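# Swap the cake off the plate for the pumpkin

## Task

Take the cake off the plate and set it on the table so it no longer touches the plate, then place the pumpkin on the plate. At the end both must be upright, and neither hand nor arm may be in contact with the cake, the pumpkin or the plate.

## Robot and tools

Robot: two arms, left_arm and right_arm. Each ends in a hand with index, middle and ring fingers plus a thumb, driven by 16 motors. right_arm has a right hand. left_arm has a left hand, its mirror image. Base positions in the scene frame: left_arm at (-0.028, +0.309, +0.027) m and right_arm at (+0.033, -0.275, +0.019) m, both turned almost not at all about z.

Frames. Scene frame: origin at table-top height, halfway between the arms' nominal bases; +z up, +x away from the robot over the table, +y toward left_arm. Image left and right do not match the arm names. Each arm's reported hand pose, its Hand target and its offsets all use that arm's own base axes. Fixed cameras and the table use the scene frame. Hand point axes (right hand): +z runs along straightened fingers toward the tips; +x crosses the palm away from the thumb; +y points out of the back opposite the palm face, which sits at y = -0.062 m. On the left hand +x points toward the thumb instead. A rigid mast on the palm side of the wrist (x +0.05 to +0.10, z -0.16 to -0.11, reaching y = +0.06 m; x sign flipped on the left hand) can strike objects. Straight fingertips reach about 0.139 m beyond knuckles at z = -0.017 m. Fingertips carry rubber caps.

execute_actions(actions, cameras). actions is a list of actions run in order. Each action is a list of 1 to 15 rows. Each row is one control step of 1/30 s. A shorter action repeats its final row until 15 steps (0.5 s) have passed. Every row holds exactly 48 numbers in [-1, 1], covering both arms even when only one moves:
- 0-5: left_arm dx, dy, dz, rx, ry, rz.
- 6-21: left hand's 16 motor goals.
- 22-23: left current_limit, speed.
- 24-29: right_arm dx, dy, dz, rx, ry, rz.
- 30-45: right hand's 16 motor goals.
- 46-47: right current_limit, speed.

Arm numbers are offsets, not poses. They are measured from that arm's Hand target as it stood when the action began, in that arm's base axes. Within one action every row counts from that same start, so rows do not add up. A new action starts from the updated target, so repeating an offset moves the arm further. Scale: 1.0 equals 0.6 m of travel or 180 degrees of turn. rx, ry, rz form a single rotation vector, applied about the Hand target's position. A translation longer than 1.0 is cut back along its direction. Commanded orientation is clipped to within 40 degrees of the measured one. The hand often stops short of its target. An all-zero arm offset asks for the same target again. If the gap remains, send the missing distance as a fresh offset. Tiny moves may not start. The right arm's elbow sags under load, so aim somewhat high.

Hand numbers are absolute goal angles, not offsets. Each one maps linearly between that hinge's two stops. Order: index_mcp, index_abd, index_pip, index_dip, middle_mcp, middle_abd, middle_pip, middle_dip, ring_mcp, ring_abd, ring_pip, ring_dip, thumb_cmc, thumb_axl, thumb_mcp, thumb_ipl. The bracket after each group gives degrees at +1, degrees at -1, and the value for straight.
- _mcp curls at the knuckle (+128, -18; -0.75).
- _abd swings sideways away from the thumb (+60, -60; +0.00).
- _pip (+108, -29; -0.58) and _dip (+117, -21; -0.70) bend the outer joints.
- thumb_cmc brings the thumb round in front of the palm (+120, -20; -0.71).
- thumb_axl rolls it (+140, -27; -0.68).
- thumb_mcp (+109, -69; -0.23) and thumb_ipl (+108, -77; -0.17) bend it.

current_limit maps -1 to 0 mA and +1 to 550 mA, with a floor of 11 mA; it caps grip force and hinge speed. speed sets hinge rate as (speed + 1) / 2 of 8.5 rad/s. They start at +0.4 and -0.6, and values persist. A 0 in a motor slot is a real goal. To leave a hand unchanged, copy back its hand_goal, hand_current_limit and hand_speed.

cameras: list of names (cam_head_left, cam_head_right, cam_high, cam_left_wrist, cam_right_wrist, each 672x504), ["all"], or []. Omitted or null gives all images with an empty actions list and none otherwise. An unknown name voids the call. An empty actions list just reports state and images.

Results per arm:
- end_effector_position (m) and end_effector_quat_wxyz, in the base frame; these may be a few cm off.
- Hand target: the offset origin for the next action.
- Joint positions, velocities ("within noise" when still) and torques (raw, offset, not contact-only).
- Step readings of position during motion, plus motor temperatures.
- Per hand motor, in the order above: hand_goal, hand_measured, hand_current_ma (positive pushes toward -1), hand_state (moving, goal, blocked or overload), hand_current_limit, hand_speed.
A finger presses only while its goal lies past the object's surface.

zoom_image(camera, region): region is [x0, y0, x1, y1] in pixels of that camera's newest full image, (0,0) top-left, at most 504 wide and 504 high.

finished_scene(scene): scene is optional and can only be 1. This ends the scene for good. Call it only when both objects are upright and placed and the hands are clear.

Avoid:
- Dropping or flinging objects, or letting anything leave the table.
- Slamming or pushing hard on the table or fixed things.
- Any contact between the two arms, including one hand closing on the other's fingers.
- Motor currents of 495 mA or more held about 5 s; the motor shuts down for 10 s.
- Overheating from long stretched-out holds or pushing at unreachable targets. A MOTOR HOT line warns of this; at 100 °C the arm drops.
- Placing the wrist near the waist axis, where small moves swing the whole arm.

To stop pressing into something, set the target back past the hand point. Objects may occasionally get a small external nudge.

Each tool is called after "Request:" by a JSON object that holds its "name" and its "arguments", one argument or row to a line.

## Session

Request:
{"name": "execute_actions", "arguments": {
  "actions": []
}}

Scene clock: 0.00 s.
left_arm: end_effector_position=(+0.2596, -0.4157, +0.2456) hand_goal=(-0.754, +0.000, -0.576, -0.696, -0.754, +0.000, -0.576, -0.696, -0.754, +0.000, -0.576, -0.696, -0.714, -0.678, -0.226, -0.168) hand_measured=(-0.754, +0.000, -0.576, -0.696, -0.754, +0.000, -0.576, -0.696, -0.754, +0.000, -0.576, -0.696, -0.714, -0.678, -0.226, -0.168) hand_current_ma=(+0, +0, +0, +0, +0, +0, +0, +0, +0, +0, +0, +0, +0, +0, +0, +0) hand_state=(goal, goal, goal, goal, goal, goal, goal, goal, goal, goal, goal, goal, goal, goal, goal, goal) hand_current_limit=0.40 hand_speed=-0.60 end_effector_quat_wxyz=(+0.261, +0.805, +0.354, -0.398) | right_arm: end_effector_position=(+0.6270, -0.0663, +0.2532) hand_goal=(-0.754, +0.000, -0.576, -0.696, -0.754, +0.000, -0.576, -0.696, -0.754, +0.000, -0.576, -0.696, -0.714, -0.678, -0.226, -0.168) hand_measured=(-0.754, +0.000, -0.576, -0.696, -0.754, +0.000, -0.576, -0.696, -0.754, +0.000, -0.576, -0.696, -0.714, -0.678, -0.226, -0.168) hand_current_ma=(+0, +0, +0, +0, +0, +0, +0, +0, +0, +0, +0, +0, +0, +0, +0, +0) hand_state=(goal, goal, goal, goal, goal, goal, goal, goal, goal, goal, goal, goal, goal, goal, goal, goal) hand_current_limit=0.40 hand_speed=-0.60 end_effector_quat_wxyz=(+0.325, +0.800, +0.471, -0.182)
Joint positions: left_arm=[-0.759 1.265 1.018 -1.053 0.967 -0.159] | right_arm=[0.173 1.885 1.724 -1.553 0.753 0.736]
Joint velocities: within noise
Joint torques (N m): no reading
Motor temperatures (°C): left_arm=[35 36 32 29 31 32] | right_arm=[31 32 34 33 29 29]
Heat: left arm: hottest shoulder 36 °C; right arm: hottest elbow 34 °C.
Hand target: left_arm +0.2642, -0.4199, +0.2542; +0.268, +0.806, +0.350, -0.394 | right_arm +0.6321, -0.0653, +0.2581; +0.328, +0.801, +0.469, -0.175

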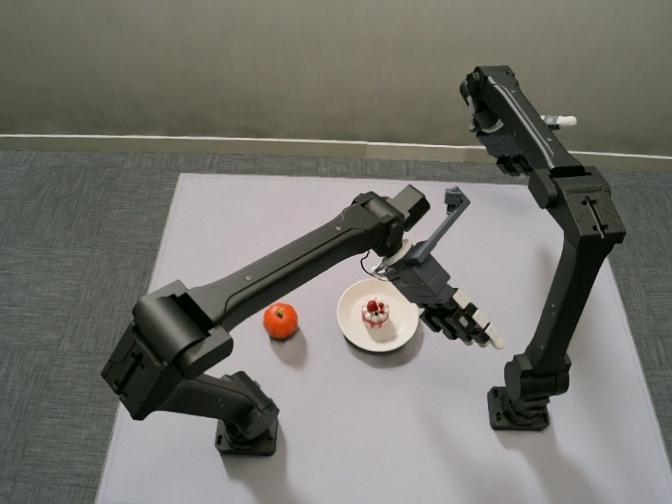

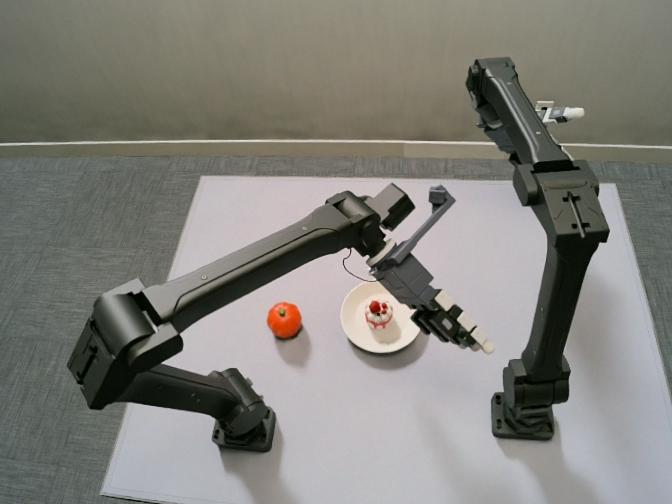

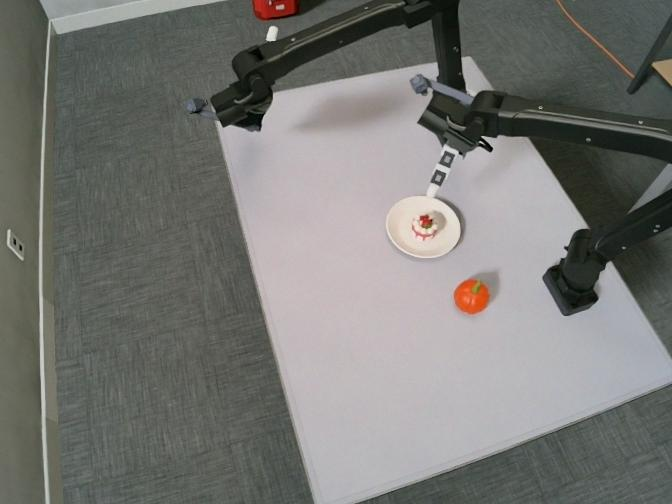

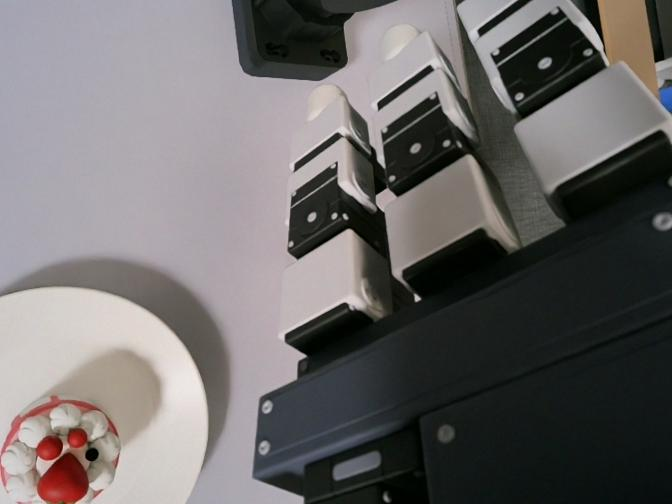

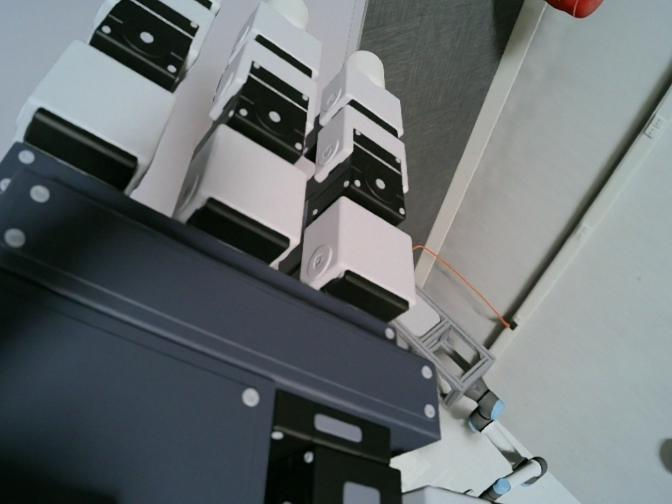

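Request:
{"name": "zoom_image", "arguments": {
  "camera": "cam_head_left",
  "region": [240, 260, 440, 380]
}}

Request:
{"name": "zoom_image", "arguments": {
  "camera": "cam_high",
  "region": [370, 170, 530, 330]
}}

Request:
{"name": "zoom_image", "arguments": {
  "camera": "cam_left_wrist",
  "region": [0, 260, 260, 504]
}}

Scaled by 2.520 from the camera's 672x504 image, which has a finer 960x720 frame.

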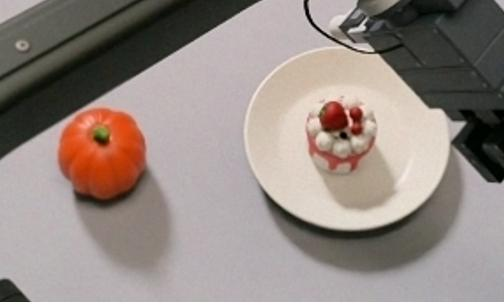

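Scaled by 3.150 from the camera's 672x504 image, which has a finer 960x720 frame.

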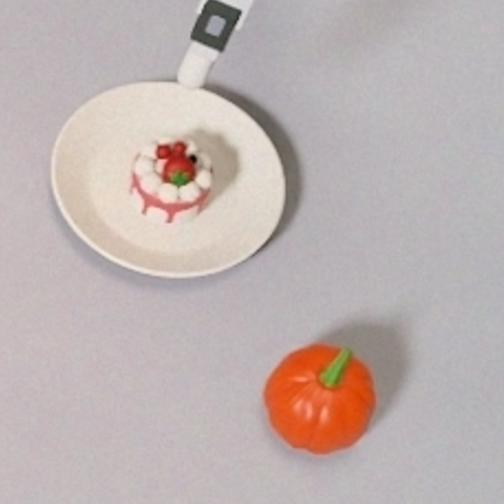

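Scaled by 1.938 from the camera's 672x504 image, which has a finer 960x720 frame.

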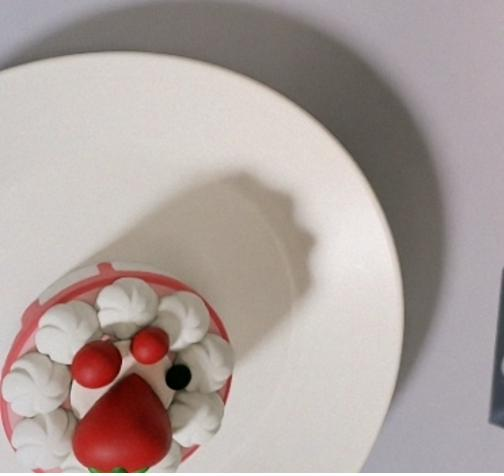

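Request:
{"name": "execute_actions", "arguments": {
  "actions": [
    [[-0.0053,0.114,0.01,-0.0039,0.113,0.089,-0.479,0.13,-0.285,-0.406,-0.479,-0.13,-0.285,-0.406,-0.548,0,-0.358,-0.478,0.657,-0.677,-0.225,-0.168,0.4,-0.6,-0.111,0.0717,0.005,0.1062,0.0463,-0.0567,-0.479,0.13,-0.285,-0.406,-0.479,-0.13,-0.285,-0.406,-0.548,0,-0.358,-0.478,0.657,-0.677,-0.225,-0.168,0.4,-0.6]],
    [[-0.0053,0.114,0.01,-0.0039,0.113,0.089,-0.479,0.13,-0.285,-0.406,-0.479,-0.13,-0.285,-0.406,-0.548,0,-0.358,-0.478,0.657,-0.677,-0.225,-0.168,0.4,-0.6,-0.111,0.0717,0.005,0.1062,0.0463,-0.0567,-0.479,0.13,-0.285,-0.406,-0.479,-0.13,-0.285,-0.406,-0.548,0,-0.358,-0.478,0.657,-0.677,-0.225,-0.168,0.4,-0.6]]
  ],
  "cameras": ["cam_head_left"]
}}

Scene clock: 315.73 s.
left_arm: end_effector_position=(+0.2589, -0.2859, +0.2712) hand_goal=(-0.480, +0.130, -0.286, -0.406, -0.480, -0.130, -0.286, -0.406, -0.548, +0.000, -0.358, -0.478, +0.656, -0.678, -0.226, -0.168) hand_measured=(-0.478, +0.092, -0.288, -0.408, -0.480, -0.104, -0.288, -0.408, -0.546, -0.002, -0.360, -0.482, +0.638, -0.678, -0.226, -0.168) hand_current_ma=(+1, -71, -1, -2, +0, +42, -2, -2, +1, -1, -1, -3, -30, +0, +1, +0) hand_state=(goal, blocked, goal, goal, goal, blocked, goal, goal, goal, goal, goal, goal, goal, goal, goal, goal) hand_current_limit=0.40 hand_speed=-0.60 end_effector_quat_wxyz=(+0.224, +0.505, +0.609, -0.569) | right_arm: end_effector_position=(+0.5018, +0.0209, +0.2655) hand_goal=(-0.480, +0.130, -0.286, -0.406, -0.480, -0.130, -0.286, -0.406, -0.548, +0.000, -0.358, -0.478, +0.656, -0.678, -0.226, -0.168) hand_measured=(-0.484, +0.102, -0.288, -0.408, -0.484, -0.092, -0.290, -0.410, -0.550, +0.000, -0.362, -0.482, +0.654, -0.678, -0.224, -0.168) hand_current_ma=(-15, -123, -12, -13, -20, +158, -23, -14, -12, +1, -15, -15, -9, +4, +17, +2) hand_state=(goal, blocked, goal, goal, goal, blocked, goal, goal, goal, goal, goal, goal, goal, goal, goal, goal) hand_current_limit=0.40 hand_speed=-0.60 end_effector_quat_wxyz=(-0.002, +0.908, +0.414, -0.053)
Joint positions: left_arm=[-0.456 0.958 0.853 -0.976 1.281 -1.011] | right_arm=[0.212 1.615 1.635 -1.696 0.019 0.928]
Joint torques (N m): left_arm=[-1.2 -4.31 9.4 2.13 1.05 0.21] | right_arm=[-0.21 -14.33 8.03 0.06 0.1 0.3]
Motor temperatures (°C): left_arm=[34 36 41 29 32 31] | right_arm=[31 38 44 32 31 29]
Heat: left arm: hottest elbow 41 °C; right arm: hottest elbow 44 °C.
Hand target: left_arm +0.2577, -0.2830, +0.2660; +0.237, +0.492, +0.620, -0.563 | right_arm +0.4989, +0.0207, +0.2641; -0.056, +0.899, +0.395, -0.179
Off the commanded pose: left_arm 0.006 m, 2 deg | right_arm 0.003 m, 16 deg.
joint sent to its limit (right arm) — joint 4 (wrist pitch), lower limit. The joint targets are off in orientation, not in position.
Step readings (end_effector_position of left_arm | right_arm):
0: (+0.2596, -0.4157, +0.2456) | (+0.6270, -0.0663, +0.2532)
1: (+0.2591, -0.4158, +0.2459) | (+0.6264, -0.0656, +0.2516)
2: (+0.2570, -0.4156, +0.2482) | (+0.6215, -0.0615, +0.2431)
4: (+0.2540, -0.4091, +0.2549) | (+0.6073, -0.0519, +0.2283)
8: (+0.2616, -0.3781, +0.2686) | (+0.5837, -0.0330, +0.2310)
15: (+0.2625, -0.3571, +0.2724) | (+0.5682, -0.0245, +0.2601)
16: (+0.2618, -0.3563, +0.2709) | (+0.5669, -0.0233, +0.2600)
17: (+0.2593, -0.3543, +0.2705) | (+0.5623, -0.0168, +0.2546)
19: (+0.2556, -0.3442, +0.2709) | (+0.5477, -0.0030, +0.2424)
23: (+0.2635, -0.3101, +0.2754) | (+0.5196, +0.0169, +0.2413)
30: (+0.2613, -0.2896, +0.2768) | (+0.5050, +0.0212, +0.2666)
Images, in order (width x height): cam_head_left 672x504.

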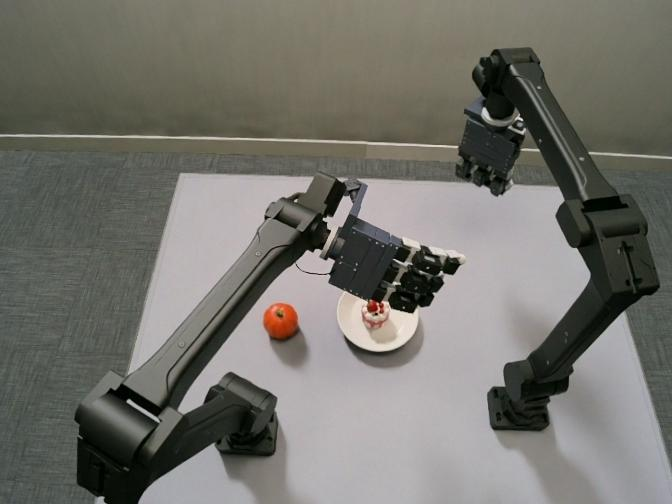

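Request:
{"name": "execute_actions", "arguments": {
  "actions": [
    [[-0.0053,0.114,0.01,-0.0039,0.113,0.089,-0.479,0.09,-0.285,-0.406,-0.479,-0.09,-0.285,-0.406,-0.548,0,-0.358,-0.478,0.657,-0.677,-0.225,-0.168,0.4,-0.6,-0.111,0.0717,0.005,0.1062,0.0463,-0.0567,-0.479,0.09,-0.285,-0.406,-0.479,-0.09,-0.285,-0.406,-0.548,0,-0.358,-0.478,0.657,-0.677,-0.225,-0.168,0.4,-0.6]],
    [[-0.0053,0.114,0.01,-0.0039,0.113,0.089,-0.479,0.09,-0.285,-0.406,-0.479,-0.09,-0.285,-0.406,-0.548,0,-0.358,-0.478,0.657,-0.677,-0.225,-0.168,0.4,-0.6,-0.111,0.0717,0.005,0.1062,0.0463,-0.0567,-0.479,0.09,-0.285,-0.406,-0.479,-0.09,-0.285,-0.406,-0.548,0,-0.358,-0.478,0.657,-0.677,-0.225,-0.168,0.4,-0.6]],
    [[-0.0053,0.114,0,-0.0039,0.113,0.089,-0.479,0.09,-0.285,-0.406,-0.479,-0.09,-0.285,-0.406,-0.548,0,-0.358,-0.478,0.657,-0.677,-0.225,-0.168,0.4,-0.6,-0.111,0.0717,0,0.1062,0.0463,-0.0567,-0.479,0.09,-0.285,-0.406,-0.479,-0.09,-0.285,-0.406,-0.548,0,-0.358,-0.478,0.657,-0.677,-0.225,-0.168,0.4,-0.6]]
  ],
  "cameras": ["cam_head_left","cam_left_wrist","cam_right_wrist"]
}}

Scene clock: 330.43 s.
left_arm: end_effector_position=(+0.2362, -0.0851, +0.2574) hand_goal=(-0.480, +0.090, -0.286, -0.406, -0.480, -0.090, -0.286, -0.406, -0.548, +0.000, -0.358, -0.478, +0.656, -0.678, -0.226, -0.168) hand_measured=(-0.474, +0.086, -0.286, -0.408, -0.472, -0.092, -0.286, -0.408, -0.540, -0.002, -0.358, -0.480, +0.654, -0.678, -0.226, -0.168) hand_current_ma=(+8, -2, +0, -2, +9, -2, +0, -2, +11, -1, +0, -2, -2, +0, +1, +0) hand_state=(goal, goal, goal, goal, goal, goal, goal, goal, goal, goal, goal, goal, goal, goal, goal, goal) hand_current_limit=0.40 hand_speed=-0.60 end_effector_quat_wxyz=(+0.090, -0.152, +0.779, -0.602) | right_arm: end_effector_position=(+0.3019, +0.1553, +0.2666) hand_goal=(-0.480, +0.090, -0.286, -0.406, -0.480, -0.090, -0.286, -0.406, -0.548, +0.000, -0.358, -0.478, +0.656, -0.678, -0.226, -0.168) hand_measured=(-0.472, +0.088, -0.286, -0.408, -0.472, -0.088, -0.288, -0.408, -0.540, +0.000, -0.358, -0.480, +0.654, -0.678, -0.224, -0.168) hand_current_ma=(+36, -5, -3, -12, +40, +5, -5, -12, +41, +1, -2, -13, -7, +4, +14, +2) hand_state=(goal, goal, goal, goal, goal, goal, goal, goal, goal, goal, goal, goal, goal, goal, goal, goal) hand_current_limit=0.40 hand_speed=-0.60 end_effector_quat_wxyz=(-0.549, +0.827, +0.117, -0.026)
Joint positions: left_arm=[0.283 0.852 0.84 -1.346 1.302 -1.836] | right_arm=[0.105 1.27 1.205 -1.697 -1.156 1.269]
Joint torques (N m): left_arm=[-0.79 -1.14 15.57 0.1 1.21 0.2] | right_arm=[-1.26 -9.23 7.82 -0.03 -1.12 0.26]
Heat: left arm: hottest elbow 40 °C; right arm: hottest elbow 43 °C.
Hand target: left_arm +0.2482, -0.0779, +0.2780; +0.106, -0.138, +0.781, -0.600 | right_arm +0.2992, +0.1498, +0.2701; -0.595, +0.774, +0.171, -0.132
Off the commanded pose: left_arm 0.025 m, 2 deg | right_arm 0.007 m, 16 deg.
joint sent to its limit (right arm) — joint 4 (wrist pitch), lower limit. The joint targets are off in orientation, not in position.
Step readings (end_effector_position of left_arm | right_arm):
0: (+0.2589, -0.2858, +0.2711) | (+0.5018, +0.0208, +0.2655)
1: (+0.2588, -0.2855, +0.2711) | (+0.5010, +0.0227, +0.2642)
2: (+0.2576, -0.2843, +0.2722) | (+0.4967, +0.0308, +0.2598)
4: (+0.2573, -0.2732, +0.2752) | (+0.4811, +0.0491, +0.2497)
8: (+0.2669, -0.2396, +0.2824) | (+0.4525, +0.0684, +0.2490)
15: (+0.2599, -0.2208, +0.2809) | (+0.4376, +0.0737, +0.2692)
16: (+0.2587, -0.2199, +0.2801) | (+0.4361, +0.0752, +0.2692)
17: (+0.2567, -0.2177, +0.2800) | (+0.4311, +0.0834, +0.2673)
19: (+0.2557, -0.2043, +0.2791) | (+0.4148, +0.1008, +0.2623)
23: (+0.2622, -0.1684, +0.2740) | (+0.3851, +0.1156, +0.2607)
30: (+0.2578, -0.1505, +0.2753) | (+0.3715, +0.1143, +0.2700)
31: (+0.2566, -0.1498, +0.2758) | (+0.3702, +0.1159, +0.2699)
32: (+0.2543, -0.1476, +0.2756) | (+0.3658, +0.1234, +0.2704)
34: (+0.2512, -0.1334, +0.2719) | (+0.3495, +0.1414, +0.2702)
38: (+0.2510, -0.0980, +0.2630) | (+0.3176, +0.1544, +0.2655)
45: (+0.2380, -0.0857, +0.2552) | (+0.3035, +0.1558, +0.2673)
camera_calibration:
cam_left_wrist: T_world_to_cam=[[0.78126, 0.124915, 0.611579, -0.366339], [-0.608544, 0.370522, 0.701704, -0.0474421], [-0.13895, -0.920386, 0.365491, -0.00741169], [0, 0, 0, 1]] pos_world=[0.256306, 0.0565181, 0.260044]
cam_right_wrist: T_world_to_cam=[[-0.660099, -0.381369, -0.647168, 0.467602], [-0.349531, -0.606648, 0.714007, -0.0442532], [-0.664904, 0.697521, 0.267147, 0.144653], [0, 0, 0, 1]] pos_world=[0.389376, 0.0505847, 0.295571]
Images, in order (width x height): cam_head_left 672x504, cam_left_wrist 672x504, cam_right_wrist 672x504.

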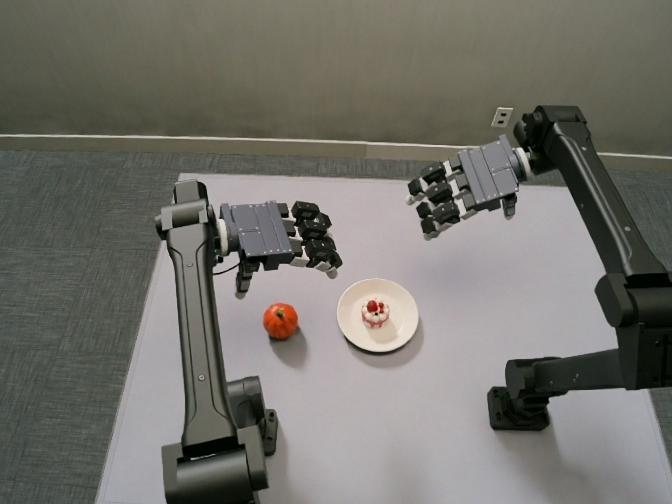

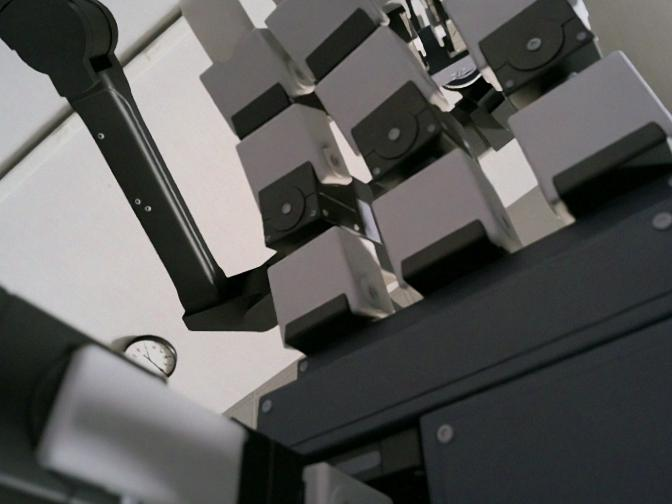

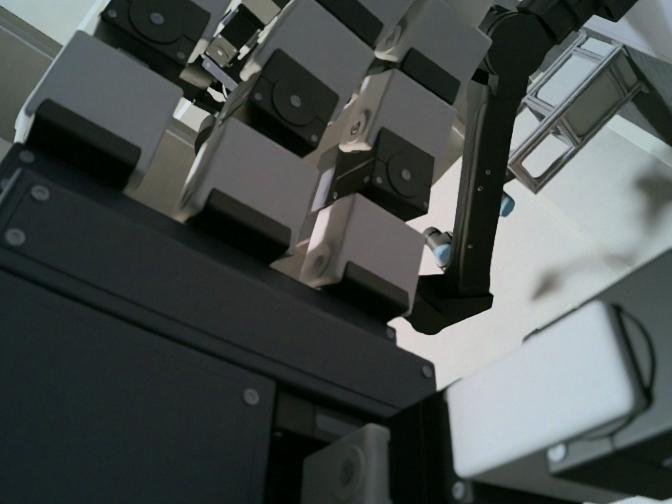

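Request:
{"name": "zoom_image", "arguments": {
  "camera": "cam_head_left",
  "region": [180, 170, 360, 350]
}}

Scaled by 2.800 from the camera's 672x504 image, which has a finer 960x720 frame.

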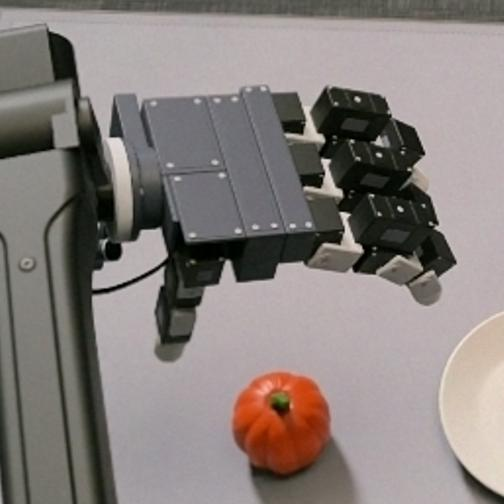

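Request:
{"name": "execute_actions", "arguments": {
  "actions": [
    [[0.02,0.1,0.03,0,0,0,-0.479,0.09,-0.285,-0.406,-0.479,-0.09,-0.285,-0.406,-0.548,0,-0.358,-0.478,0.657,-0.677,-0.225,-0.168,0.4,-0.6,-0.0617,0.1033,-0.02,0,0,0,-0.479,0.09,-0.285,-0.406,-0.479,-0.09,-0.285,-0.406,0.068,0,0.299,0.174,0.657,-0.677,-0.225,-0.168,0.4,-0.6]],
    [[0,0.08,0.02,0,0,0,-0.479,0.09,-0.285,-0.406,-0.479,-0.09,-0.285,-0.406,-0.548,0,-0.358,-0.478,0.657,-0.677,-0.225,-0.168,0.4,-0.6,-0.0617,0.1033,-0.02,0,0,0,-0.479,0.09,-0.285,-0.406,-0.479,-0.09,-0.285,-0.406,0.068,0,0.299,0.174,0.657,-0.677,-0.225,-0.168,0.4,-0.6]],
    [[0,0,0,0,0,0,-0.479,0.09,-0.285,-0.406,-0.479,-0.09,-0.285,-0.406,-0.548,0,-0.358,-0.478,0.657,-0.677,-0.225,-0.168,0.4,-0.6,-0.0617,0.1033,-0.02,0,0,0,-0.479,0.09,-0.285,-0.406,-0.479,-0.09,-0.285,-0.406,0.068,0,0.299,0.174,0.657,-0.677,-0.225,-0.168,0.4,-0.6]]
  ],
  "cameras": ["cam_head_left","cam_head_right","cam_high"]
}}

Request:
{"name": "zoom_image", "arguments": {
  "camera": "cam_head_left",
  "region": [300, 170, 500, 370]
}}

Request:
{"name": "zoom_image", "arguments": {
  "camera": "cam_high",
  "region": [330, 120, 530, 320]
}}

Scene clock: 389.80 s.
left_arm: end_effector_position=(+0.2538, +0.0206, +0.2896) hand_goal=(-0.480, +0.090, -0.286, -0.406, -0.480, -0.090, -0.286, -0.406, -0.548, +0.000, -0.358, -0.478, +0.656, -0.678, -0.226, -0.168) hand_measured=(-0.474, +0.088, -0.286, -0.408, -0.472, -0.092, -0.286, -0.408, -0.540, -0.002, -0.358, -0.480, +0.654, -0.678, -0.226, -0.168) hand_current_ma=(+8, -2, +0, -2, +9, -1, +0, -2, +11, -1, +0, -2, -1, +0, +1, +0) hand_state=(goal, goal, goal, goal, goal, goal, goal, goal, goal, goal, goal, goal, goal, goal, goal, goal) hand_current_limit=0.40 hand_speed=-0.60 end_effector_quat_wxyz=(+0.165, -0.229, +0.800, -0.529) | right_arm: end_effector_position=(+0.1915, +0.3342, +0.2335) hand_goal=(-0.480, +0.090, -0.286, -0.406, -0.480, -0.090, -0.286, -0.406, +0.068, +0.000, +0.298, +0.174, +0.656, -0.678, -0.226, -0.168) hand_measured=(-0.472, +0.088, -0.286, -0.408, -0.472, -0.088, -0.286, -0.408, +0.070, +0.000, +0.294, +0.170, +0.654, -0.678, -0.224, -0.168) hand_current_ma=(+38, -4, -2, -12, +44, +5, -3, -12, +9, +1, -21, -17, -7, +4, +11, +2) hand_state=(goal, goal, goal, goal, goal, goal, goal, goal, goal, goal, goal, goal, goal, goal, goal, goal) hand_current_limit=0.40 hand_speed=-0.60 end_effector_quat_wxyz=(-0.589, +0.765, +0.198, -0.168)
Joint positions: left_arm=[0.604 0.98 1.049 -1.695 1.174 -1.487] | right_arm=[0.655 1.225 1.002 -0.901 -1.29 2.057]
Joint torques (N m): left_arm=[-0.91 -2.67 14.71 -0.36 1.12 0.22] | right_arm=[0.5 -9.29 8.34 1.92 -0.92 0.3]
Heat: left arm: hottest elbow 42 °C; right arm: hottest elbow 40 °C.
Hand target: left_arm +0.2603, +0.0302, +0.3080; +0.106, -0.138, +0.781, -0.600 | right_arm +0.1881, +0.3358, +0.2341; -0.595, +0.774, +0.171, -0.132
Off the commanded pose: left_arm 0.022 m, 15 deg | right_arm 0.004 m, 5 deg.
joint sent to its limit (left arm) — joint 4 (wrist pitch), lower limit. The joint targets are off in orientation, not in position.
Step readings (end_effector_position of left_arm | right_arm):
0: (+0.2363, -0.0851, +0.2574) | (+0.3018, +0.1553, +0.2666)
1: (+0.2363, -0.0847, +0.2576) | (+0.3017, +0.1557, +0.2667)
2: (+0.2355, -0.0827, +0.2581) | (+0.3003, +0.1586, +0.2672)
4: (+0.2364, -0.0709, +0.2618) | (+0.2937, +0.1689, +0.2663)
8: (+0.2455, -0.0413, +0.2740) | (+0.2713, +0.1961, +0.2605)
15: (+0.2490, -0.0287, +0.2787) | (+0.2610, +0.2104, +0.2614)
16: (+0.2486, -0.0280, +0.2781) | (+0.2607, +0.2109, +0.2617)
17: (+0.2479, -0.0253, +0.2770) | (+0.2601, +0.2137, +0.2620)
19: (+0.2476, -0.0137, +0.2770) | (+0.2550, +0.2267, +0.2601)
23: (+0.2516, +0.0115, +0.2849) | (+0.2320, +0.2565, +0.2509)
30: (+0.2537, +0.0202, +0.2897) | (+0.2276, +0.2728, +0.2458)
31: (+0.2538, +0.0202, +0.2897) | (+0.2283, +0.2736, +0.2452)
32: (+0.2538, +0.0203, +0.2897) | (+0.2286, +0.2764, +0.2445)
34: (+0.2537, +0.0204, +0.2897) | (+0.2237, +0.2887, +0.2425)
38: (+0.2538, +0.0206, +0.2897) | (+0.1982, +0.3179, +0.2376)
45: (+0.2538, +0.0206, +0.2896) | (+0.1943, +0.3363, +0.2283)
Images, in order (width x height): cam_head_left 672x504, cam_head_right 672x504, cam_high 672x504.

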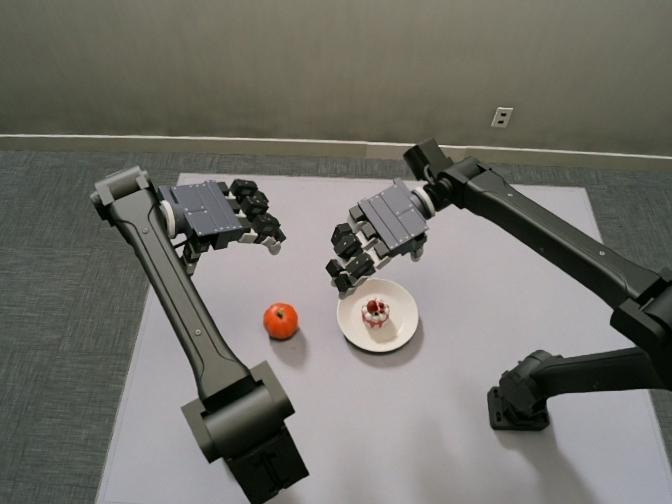

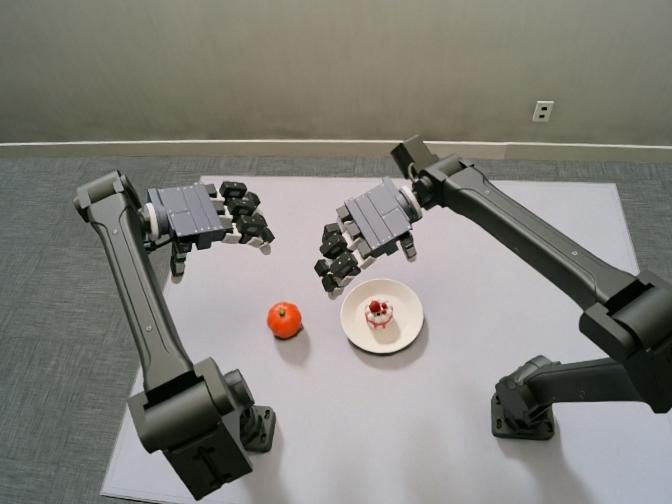

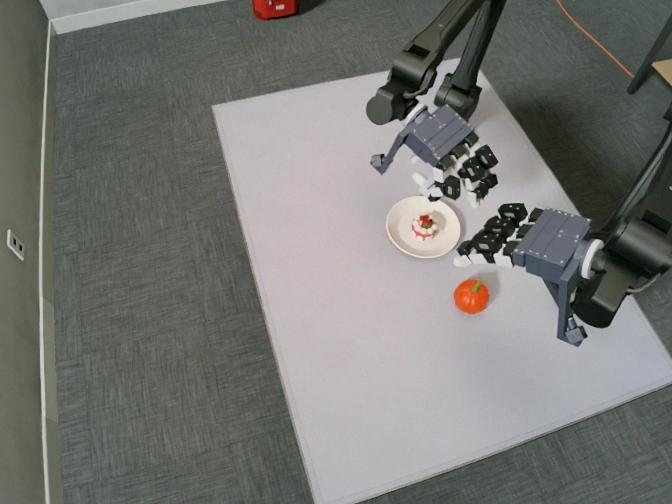

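Scaled by 2.520 from the camera's 672x504 image, which has a finer 960x720 frame.

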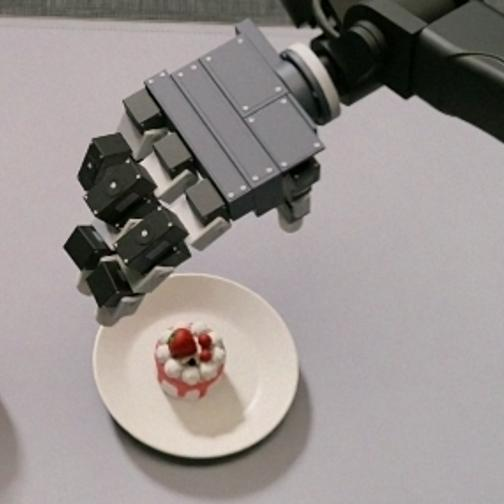

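Scaled by 2.520 from the camera's 672x504 image, which has a finer 960x720 frame.

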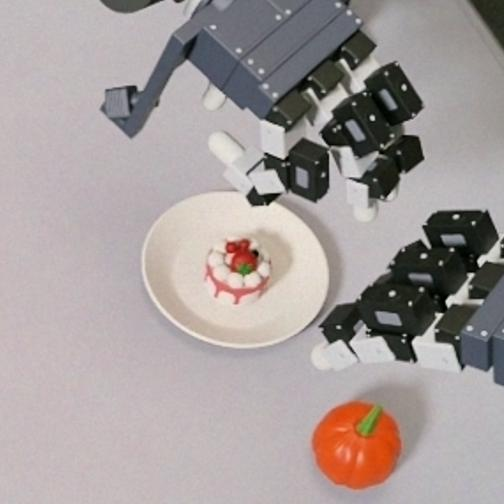

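Request:
{"name": "execute_actions", "arguments": {
  "actions": [
    [[0,0,0,0,0,0,-0.479,0.09,-0.285,-0.406,-0.479,-0.09,-0.285,-0.406,-0.548,0,-0.358,-0.478,0.657,-0.677,-0.225,-0.168,0.4,-0.6,-0.005,0,-0.1,0,0,0,-0.479,0.09,-0.285,-0.406,-0.479,-0.09,-0.285,-0.406,0.068,0,0.299,0.174,0.657,-0.677,-0.225,-0.168,0.4,-0.6]],
    [[0,0,0,0,0,0,-0.479,0.09,-0.285,-0.406,-0.479,-0.09,-0.285,-0.406,-0.548,0,-0.358,-0.478,0.657,-0.677,-0.225,-0.168,0.4,-0.6,0,0,-0.1,0,0,0,-0.479,0.09,-0.285,-0.406,-0.479,-0.09,-0.285,-0.406,0.068,0,0.299,0.174,0.657,-0.677,-0.225,-0.168,0.4,-0.6]],
    [[0,0,0,0,0,0,-0.479,0.09,-0.285,-0.406,-0.479,-0.09,-0.285,-0.406,-0.548,0,-0.358,-0.478,0.657,-0.677,-0.225,-0.168,0.4,-0.6,0,0,0,0,0,0,-0.479,0.09,-0.285,-0.406,-0.479,-0.09,-0.285,-0.406,0.068,0,0.299,0.174,0.657,-0.677,-0.225,-0.168,0.4,-0.6]]
  ],
  "cameras": ["cam_head_left","cam_head_right","cam_high"]
}}

Request:
{"name": "zoom_image", "arguments": {
  "camera": "cam_head_left",
  "region": [310, 220, 470, 380]
}}

Request:
{"name": "zoom_image", "arguments": {
  "camera": "cam_high",
  "region": [360, 120, 520, 280]
}}

Scene clock: 441.00 s.
left_arm: end_effector_position=(+0.2538, +0.0206, +0.2896) hand_goal=(-0.480, +0.090, -0.286, -0.406, -0.480, -0.090, -0.286, -0.406, -0.548, +0.000, -0.358, -0.478, +0.656, -0.678, -0.226, -0.168) hand_measured=(-0.474, +0.088, -0.286, -0.408, -0.472, -0.092, -0.286, -0.408, -0.540, -0.002, -0.358, -0.480, +0.654, -0.678, -0.226, -0.168) hand_current_ma=(+8, -2, +0, -2, +9, -1, +0, -2, +11, -1, +0, -2, -1, +0, +1, +0) hand_state=(goal, goal, goal, goal, goal, goal, goal, goal, goal, goal, goal, goal, goal, goal, goal, goal) hand_current_limit=0.40 hand_speed=-0.60 end_effector_quat_wxyz=(+0.165, -0.229, +0.800, -0.529) | right_arm: end_effector_position=(+0.1860, +0.3289, +0.1141) hand_goal=(-0.480, +0.090, -0.286, -0.406, -0.480, -0.090, -0.286, -0.406, +0.068, +0.000, +0.298, +0.174, +0.656, -0.678, -0.226, -0.168) hand_measured=(-0.472, +0.088, -0.286, -0.408, -0.472, -0.088, -0.286, -0.408, +0.070, +0.000, +0.294, +0.170, +0.654, -0.678, -0.224, -0.168) hand_current_ma=(+38, -4, -2, -12, +44, +5, -3, -12, +9, +1, -21, -17, -7, +4, +11, +2) hand_state=(goal, goal, goal, goal, goal, goal, goal, goal, goal, goal, goal, goal, goal, goal, goal, goal) hand_current_limit=0.40 hand_speed=-0.60 end_effector_quat_wxyz=(-0.583, +0.773, +0.199, -0.150)
Joint positions: left_arm=[0.604 0.98 1.049 -1.695 1.174 -1.487] | right_arm=[0.663 1.313 0.744 -0.495 -1.251 2.099]
Joint torques (N m): left_arm=[-0.91 -2.61 14.72 -0.38 1.12 0.22] | right_arm=[0.85 -7.65 8.23 2.07 -1 0.28]
Heat: left arm: hottest elbow 44 °C; right arm: hottest elbow 40 °C.
Hand target: left_arm +0.2603, +0.0302, +0.3080; +0.106, -0.138, +0.781, -0.600 | right_arm +0.1851, +0.3358, +0.1142; -0.595, +0.774, +0.171, -0.132
Off the commanded pose: left_arm 0.022 m, 15 deg | right_arm 0.007 m, 4 deg.
joint sent to its limit (left arm) — joint 4 (wrist pitch), lower limit. The joint targets are off in orientation, not in position.
joint sent to its limit (right arm) — joint 6 (wrist roll), upper limit. The joint targets are off in orientation, not in position.
Step readings (end_effector_position of left_arm | right_arm):
0: (+0.2538, +0.0206, +0.2896) | (+0.1914, +0.3341, +0.2335)
1: (+0.2538, +0.0206, +0.2896) | (+0.1915, +0.3341, +0.2327)
2: (+0.2538, +0.0206, +0.2896) | (+0.1929, +0.3348, +0.2292)
4: (+0.2538, +0.0206, +0.2896) | (+0.1943, +0.3344, +0.2160)
8: (+0.2538, +0.0206, +0.2896) | (+0.1857, +0.3267, +0.1830)
15: (+0.2538, +0.0206, +0.2896) | (+0.1856, +0.3288, +0.1753)
16: (+0.2538, +0.0206, +0.2896) | (+0.1859, +0.3291, +0.1752)
17: (+0.2538, +0.0206, +0.2896) | (+0.1873, +0.3302, +0.1733)
19: (+0.2538, +0.0206, +0.2896) | (+0.1891, +0.3316, +0.1646)
23: (+0.2538, +0.0206, +0.2896) | (+0.1842, +0.3272, +0.1328)
30: (+0.2538, +0.0206, +0.2896) | (+0.1849, +0.3278, +0.1136)
31: (+0.2538, +0.0206, +0.2896) | (+0.1851, +0.3281, +0.1138)
32: (+0.2538, +0.0206, +0.2896) | (+0.1854, +0.3284, +0.1140)
34: (+0.2538, +0.0206, +0.2896) | (+0.1857, +0.3287, +0.1140)
38: (+0.2538, +0.0206, +0.2896) | (+0.1859, +0.3288, +0.1141)
45: (+0.2538, +0.0206, +0.2896) | (+0.1860, +0.3289, +0.1141)
Images, in order (width x height): cam_head_left 672x504, cam_head_right 672x504, cam_high 672x504.

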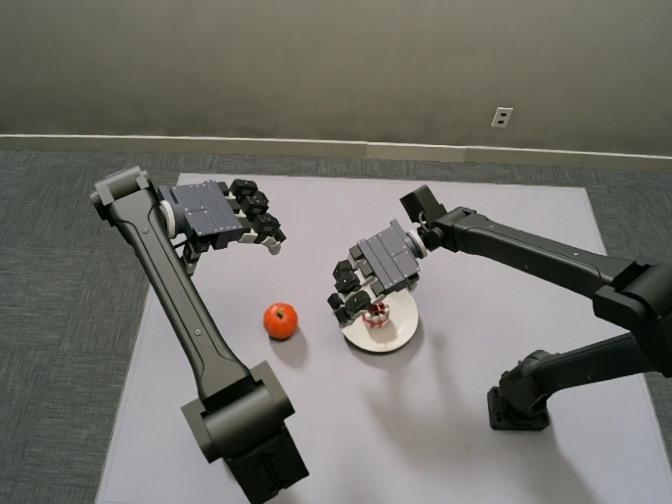

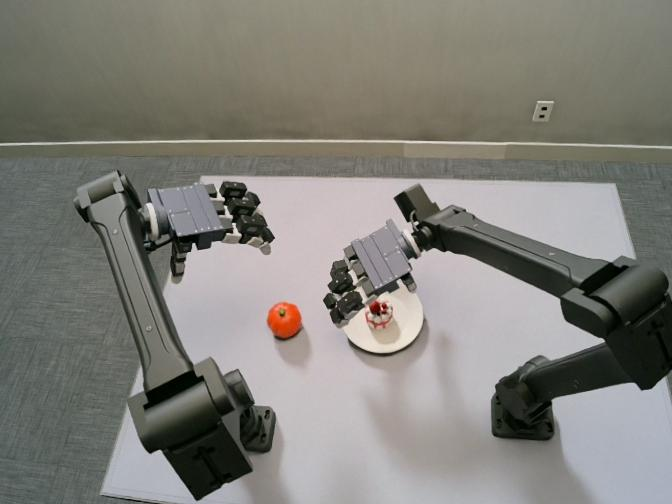

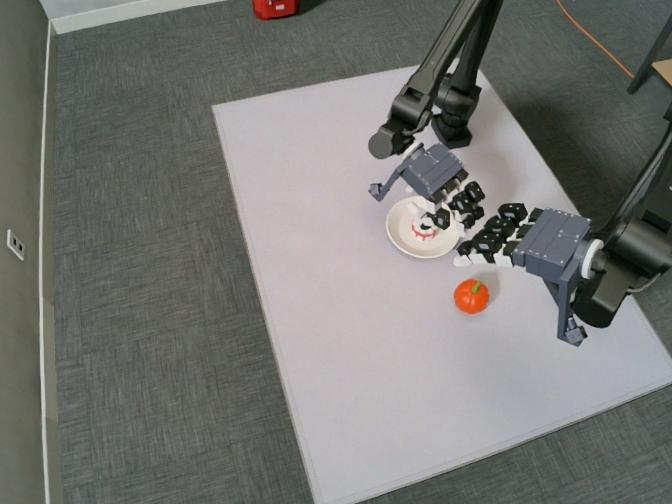

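Scaled by 3.150 from the camera's 672x504 image, which has a finer 960x720 frame.

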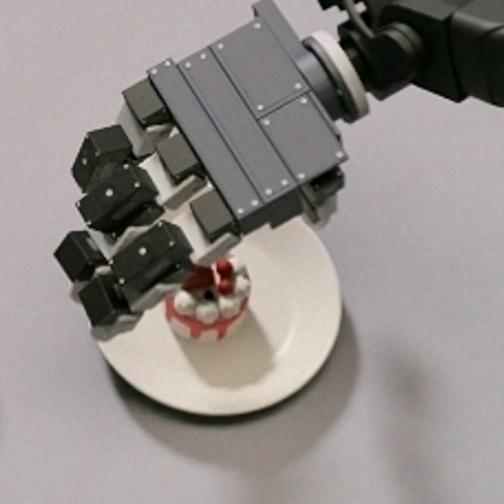

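Scaled by 3.150 from the camera's 672x504 image, which has a finer 960x720 frame.

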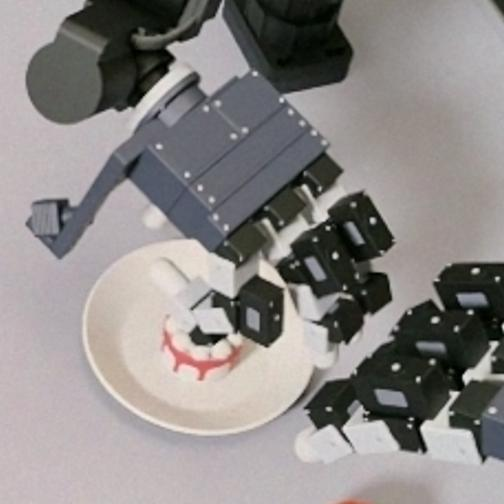

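Request:
{"name": "execute_actions", "arguments": {
  "actions": [
    [[0,0,0,0,0,0,-0.479,0.09,-0.285,-0.406,-0.479,-0.09,-0.285,-0.406,-0.548,0,-0.358,-0.478,0.657,-0.677,-0.225,-0.168,0.4,-0.6,0.009,0.012,-0.06,0,0,0,-0.479,0.09,-0.285,-0.406,-0.479,-0.09,-0.285,-0.406,0.068,0,0.299,0.174,0.657,-0.677,-0.225,-0.168,0.4,-0.6]],
    [[0,0,0,0,0,0,-0.479,0.09,-0.285,-0.406,-0.479,-0.09,-0.285,-0.406,-0.548,0,-0.358,-0.478,0.657,-0.677,-0.225,-0.168,0.4,-0.6,0,0,-0.023,0,0,0,-0.479,0.09,-0.285,-0.406,-0.479,-0.09,-0.285,-0.406,0.068,0,0.299,0.174,0.657,-0.677,-0.225,-0.168,0.4,-0.6]]
  ],
  "cameras": ["cam_head_left","cam_high"]
}}

Request:
{"name": "zoom_image", "arguments": {
  "camera": "cam_head_left",
  "region": [320, 230, 460, 370]
}}

Request:
{"name": "zoom_image", "arguments": {
  "camera": "cam_high",
  "region": [360, 140, 500, 280]
}}

Scene clock: 492.20 s.
left_arm: end_effector_position=(+0.2538, +0.0206, +0.2896) hand_goal=(-0.480, +0.090, -0.286, -0.406, -0.480, -0.090, -0.286, -0.406, -0.548, +0.000, -0.358, -0.478, +0.656, -0.678, -0.226, -0.168) hand_measured=(-0.474, +0.088, -0.286, -0.408, -0.472, -0.092, -0.286, -0.408, -0.540, -0.002, -0.358, -0.480, +0.654, -0.678, -0.226, -0.168) hand_current_ma=(+8, -2, +0, -2, +9, -1, +0, -2, +11, -1, +0, -2, -1, +0, +1, +0) hand_state=(goal, goal, goal, goal, goal, goal, goal, goal, goal, goal, goal, goal, goal, goal, goal, goal) hand_current_limit=0.40 hand_speed=-0.60 end_effector_quat_wxyz=(+0.165, -0.229, +0.800, -0.529) | right_arm: end_effector_position=(+0.1953, +0.3387, +0.0704) hand_goal=(-0.480, +0.090, -0.286, -0.406, -0.480, -0.090, -0.286, -0.406, +0.068, +0.000, +0.298, +0.174, +0.656, -0.678, -0.226, -0.168) hand_measured=(-0.472, +0.088, -0.286, -0.408, -0.472, -0.088, -0.286, -0.408, +0.070, +0.000, +0.294, +0.170, +0.654, -0.678, -0.224, -0.168) hand_current_ma=(+38, -4, -2, -12, +44, +5, -3, -12, +9, +1, -21, -17, -7, +4, +11, +2) hand_state=(goal, goal, goal, goal, goal, goal, goal, goal, goal, goal, goal, goal, goal, goal, goal, goal) hand_current_limit=0.40 hand_speed=-0.60 end_effector_quat_wxyz=(-0.584, +0.771, +0.205, -0.145)
Joint positions: left_arm=[0.604 0.98 1.049 -1.695 1.174 -1.487] | right_arm=[0.669 1.429 0.713 -0.332 -1.248 2.1]
Joint torques (N m): left_arm=[-0.97 -2.67 14.72 -0.36 1.12 0.22] | right_arm=[0.85 -8.06 6.87 2.04 -0.96 0.26]
Motor temperatures (°C): left_arm=[34 35 44 28 33 30] | right_arm=[31 33 40 32 32 29]
Heat: left arm: hottest elbow 44 °C; right arm: hottest elbow 40 °C.
Hand target: left_arm +0.2603, +0.0302, +0.3080; +0.106, -0.138, +0.781, -0.600 | right_arm +0.1907, +0.3430, +0.0644; -0.595, +0.774, +0.171, -0.132
Off the commanded pose: left_arm 0.022 m, 15 deg | right_arm 0.009 m, 4 deg.
joint sent to its limit (left arm) — joint 4 (wrist pitch), lower limit. The joint targets are off in orientation, not in position.
joint sent to its limit (right arm) — joint 6 (wrist roll), upper limit. The joint targets are off in orientation, not in position.
Step readings (end_effector_position of left_arm | right_arm):
0: (+0.2538, +0.0206, +0.2896) | (+0.1860, +0.3289, +0.1141)
1: (+0.2538, +0.0206, +0.2896) | (+0.1862, +0.3291, +0.1140)
2: (+0.2538, +0.0206, +0.2896) | (+0.1873, +0.3302, +0.1134)
4: (+0.2538, +0.0206, +0.2896) | (+0.1914, +0.3337, +0.1098)
8: (+0.2538, +0.0206, +0.2896) | (+0.1945, +0.3366, +0.0930)
15: (+0.2538, +0.0206, +0.2896) | (+0.1929, +0.3365, +0.0809)
16: (+0.2538, +0.0206, +0.2896) | (+0.1932, +0.3369, +0.0810)
17: (+0.2538, +0.0206, +0.2896) | (+0.1939, +0.3374, +0.0810)
19: (+0.2538, +0.0206, +0.2896) | (+0.1953, +0.3388, +0.0800)
23: (+0.2538, +0.0206, +0.2896) | (+0.1961, +0.3393, +0.0748)
30: (+0.2538, +0.0206, +0.2896) | (+0.1950, +0.3385, +0.0703)
Images, in order (width x height): cam_head_left 672x504, cam_high 672x504.

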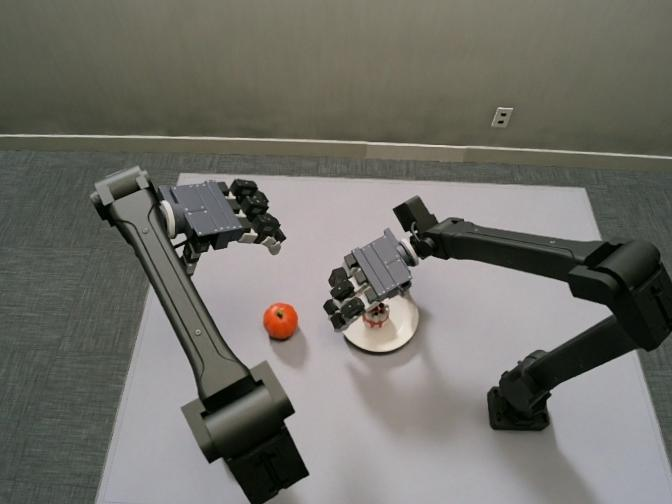

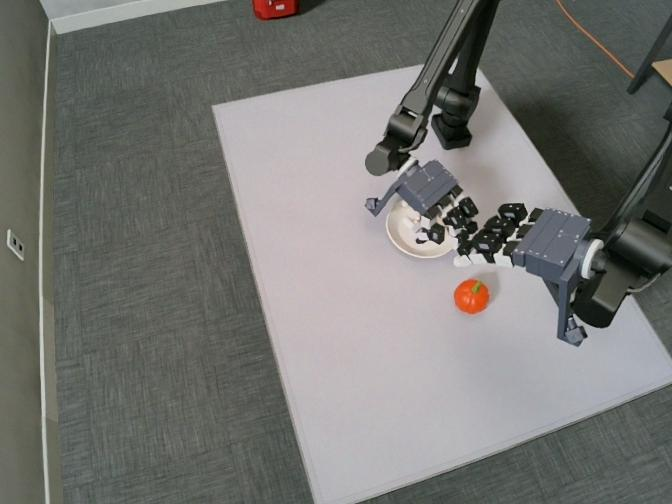

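Scaled by 3.600 from the camera's 672x504 image, which has a finer 960x720 frame.

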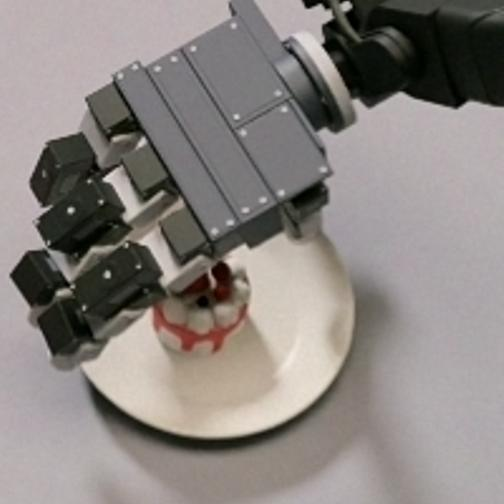

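Scaled by 3.600 from the camera's 672x504 image, which has a finer 960x720 frame.

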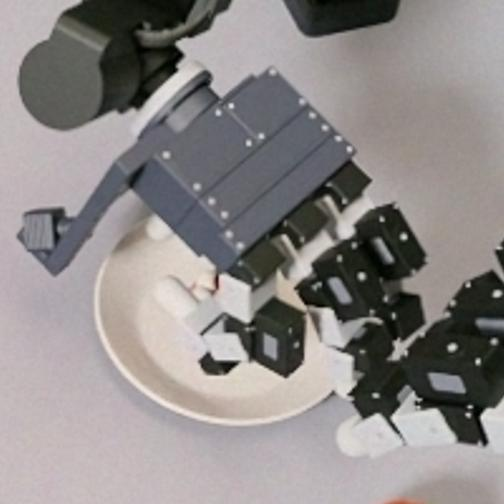

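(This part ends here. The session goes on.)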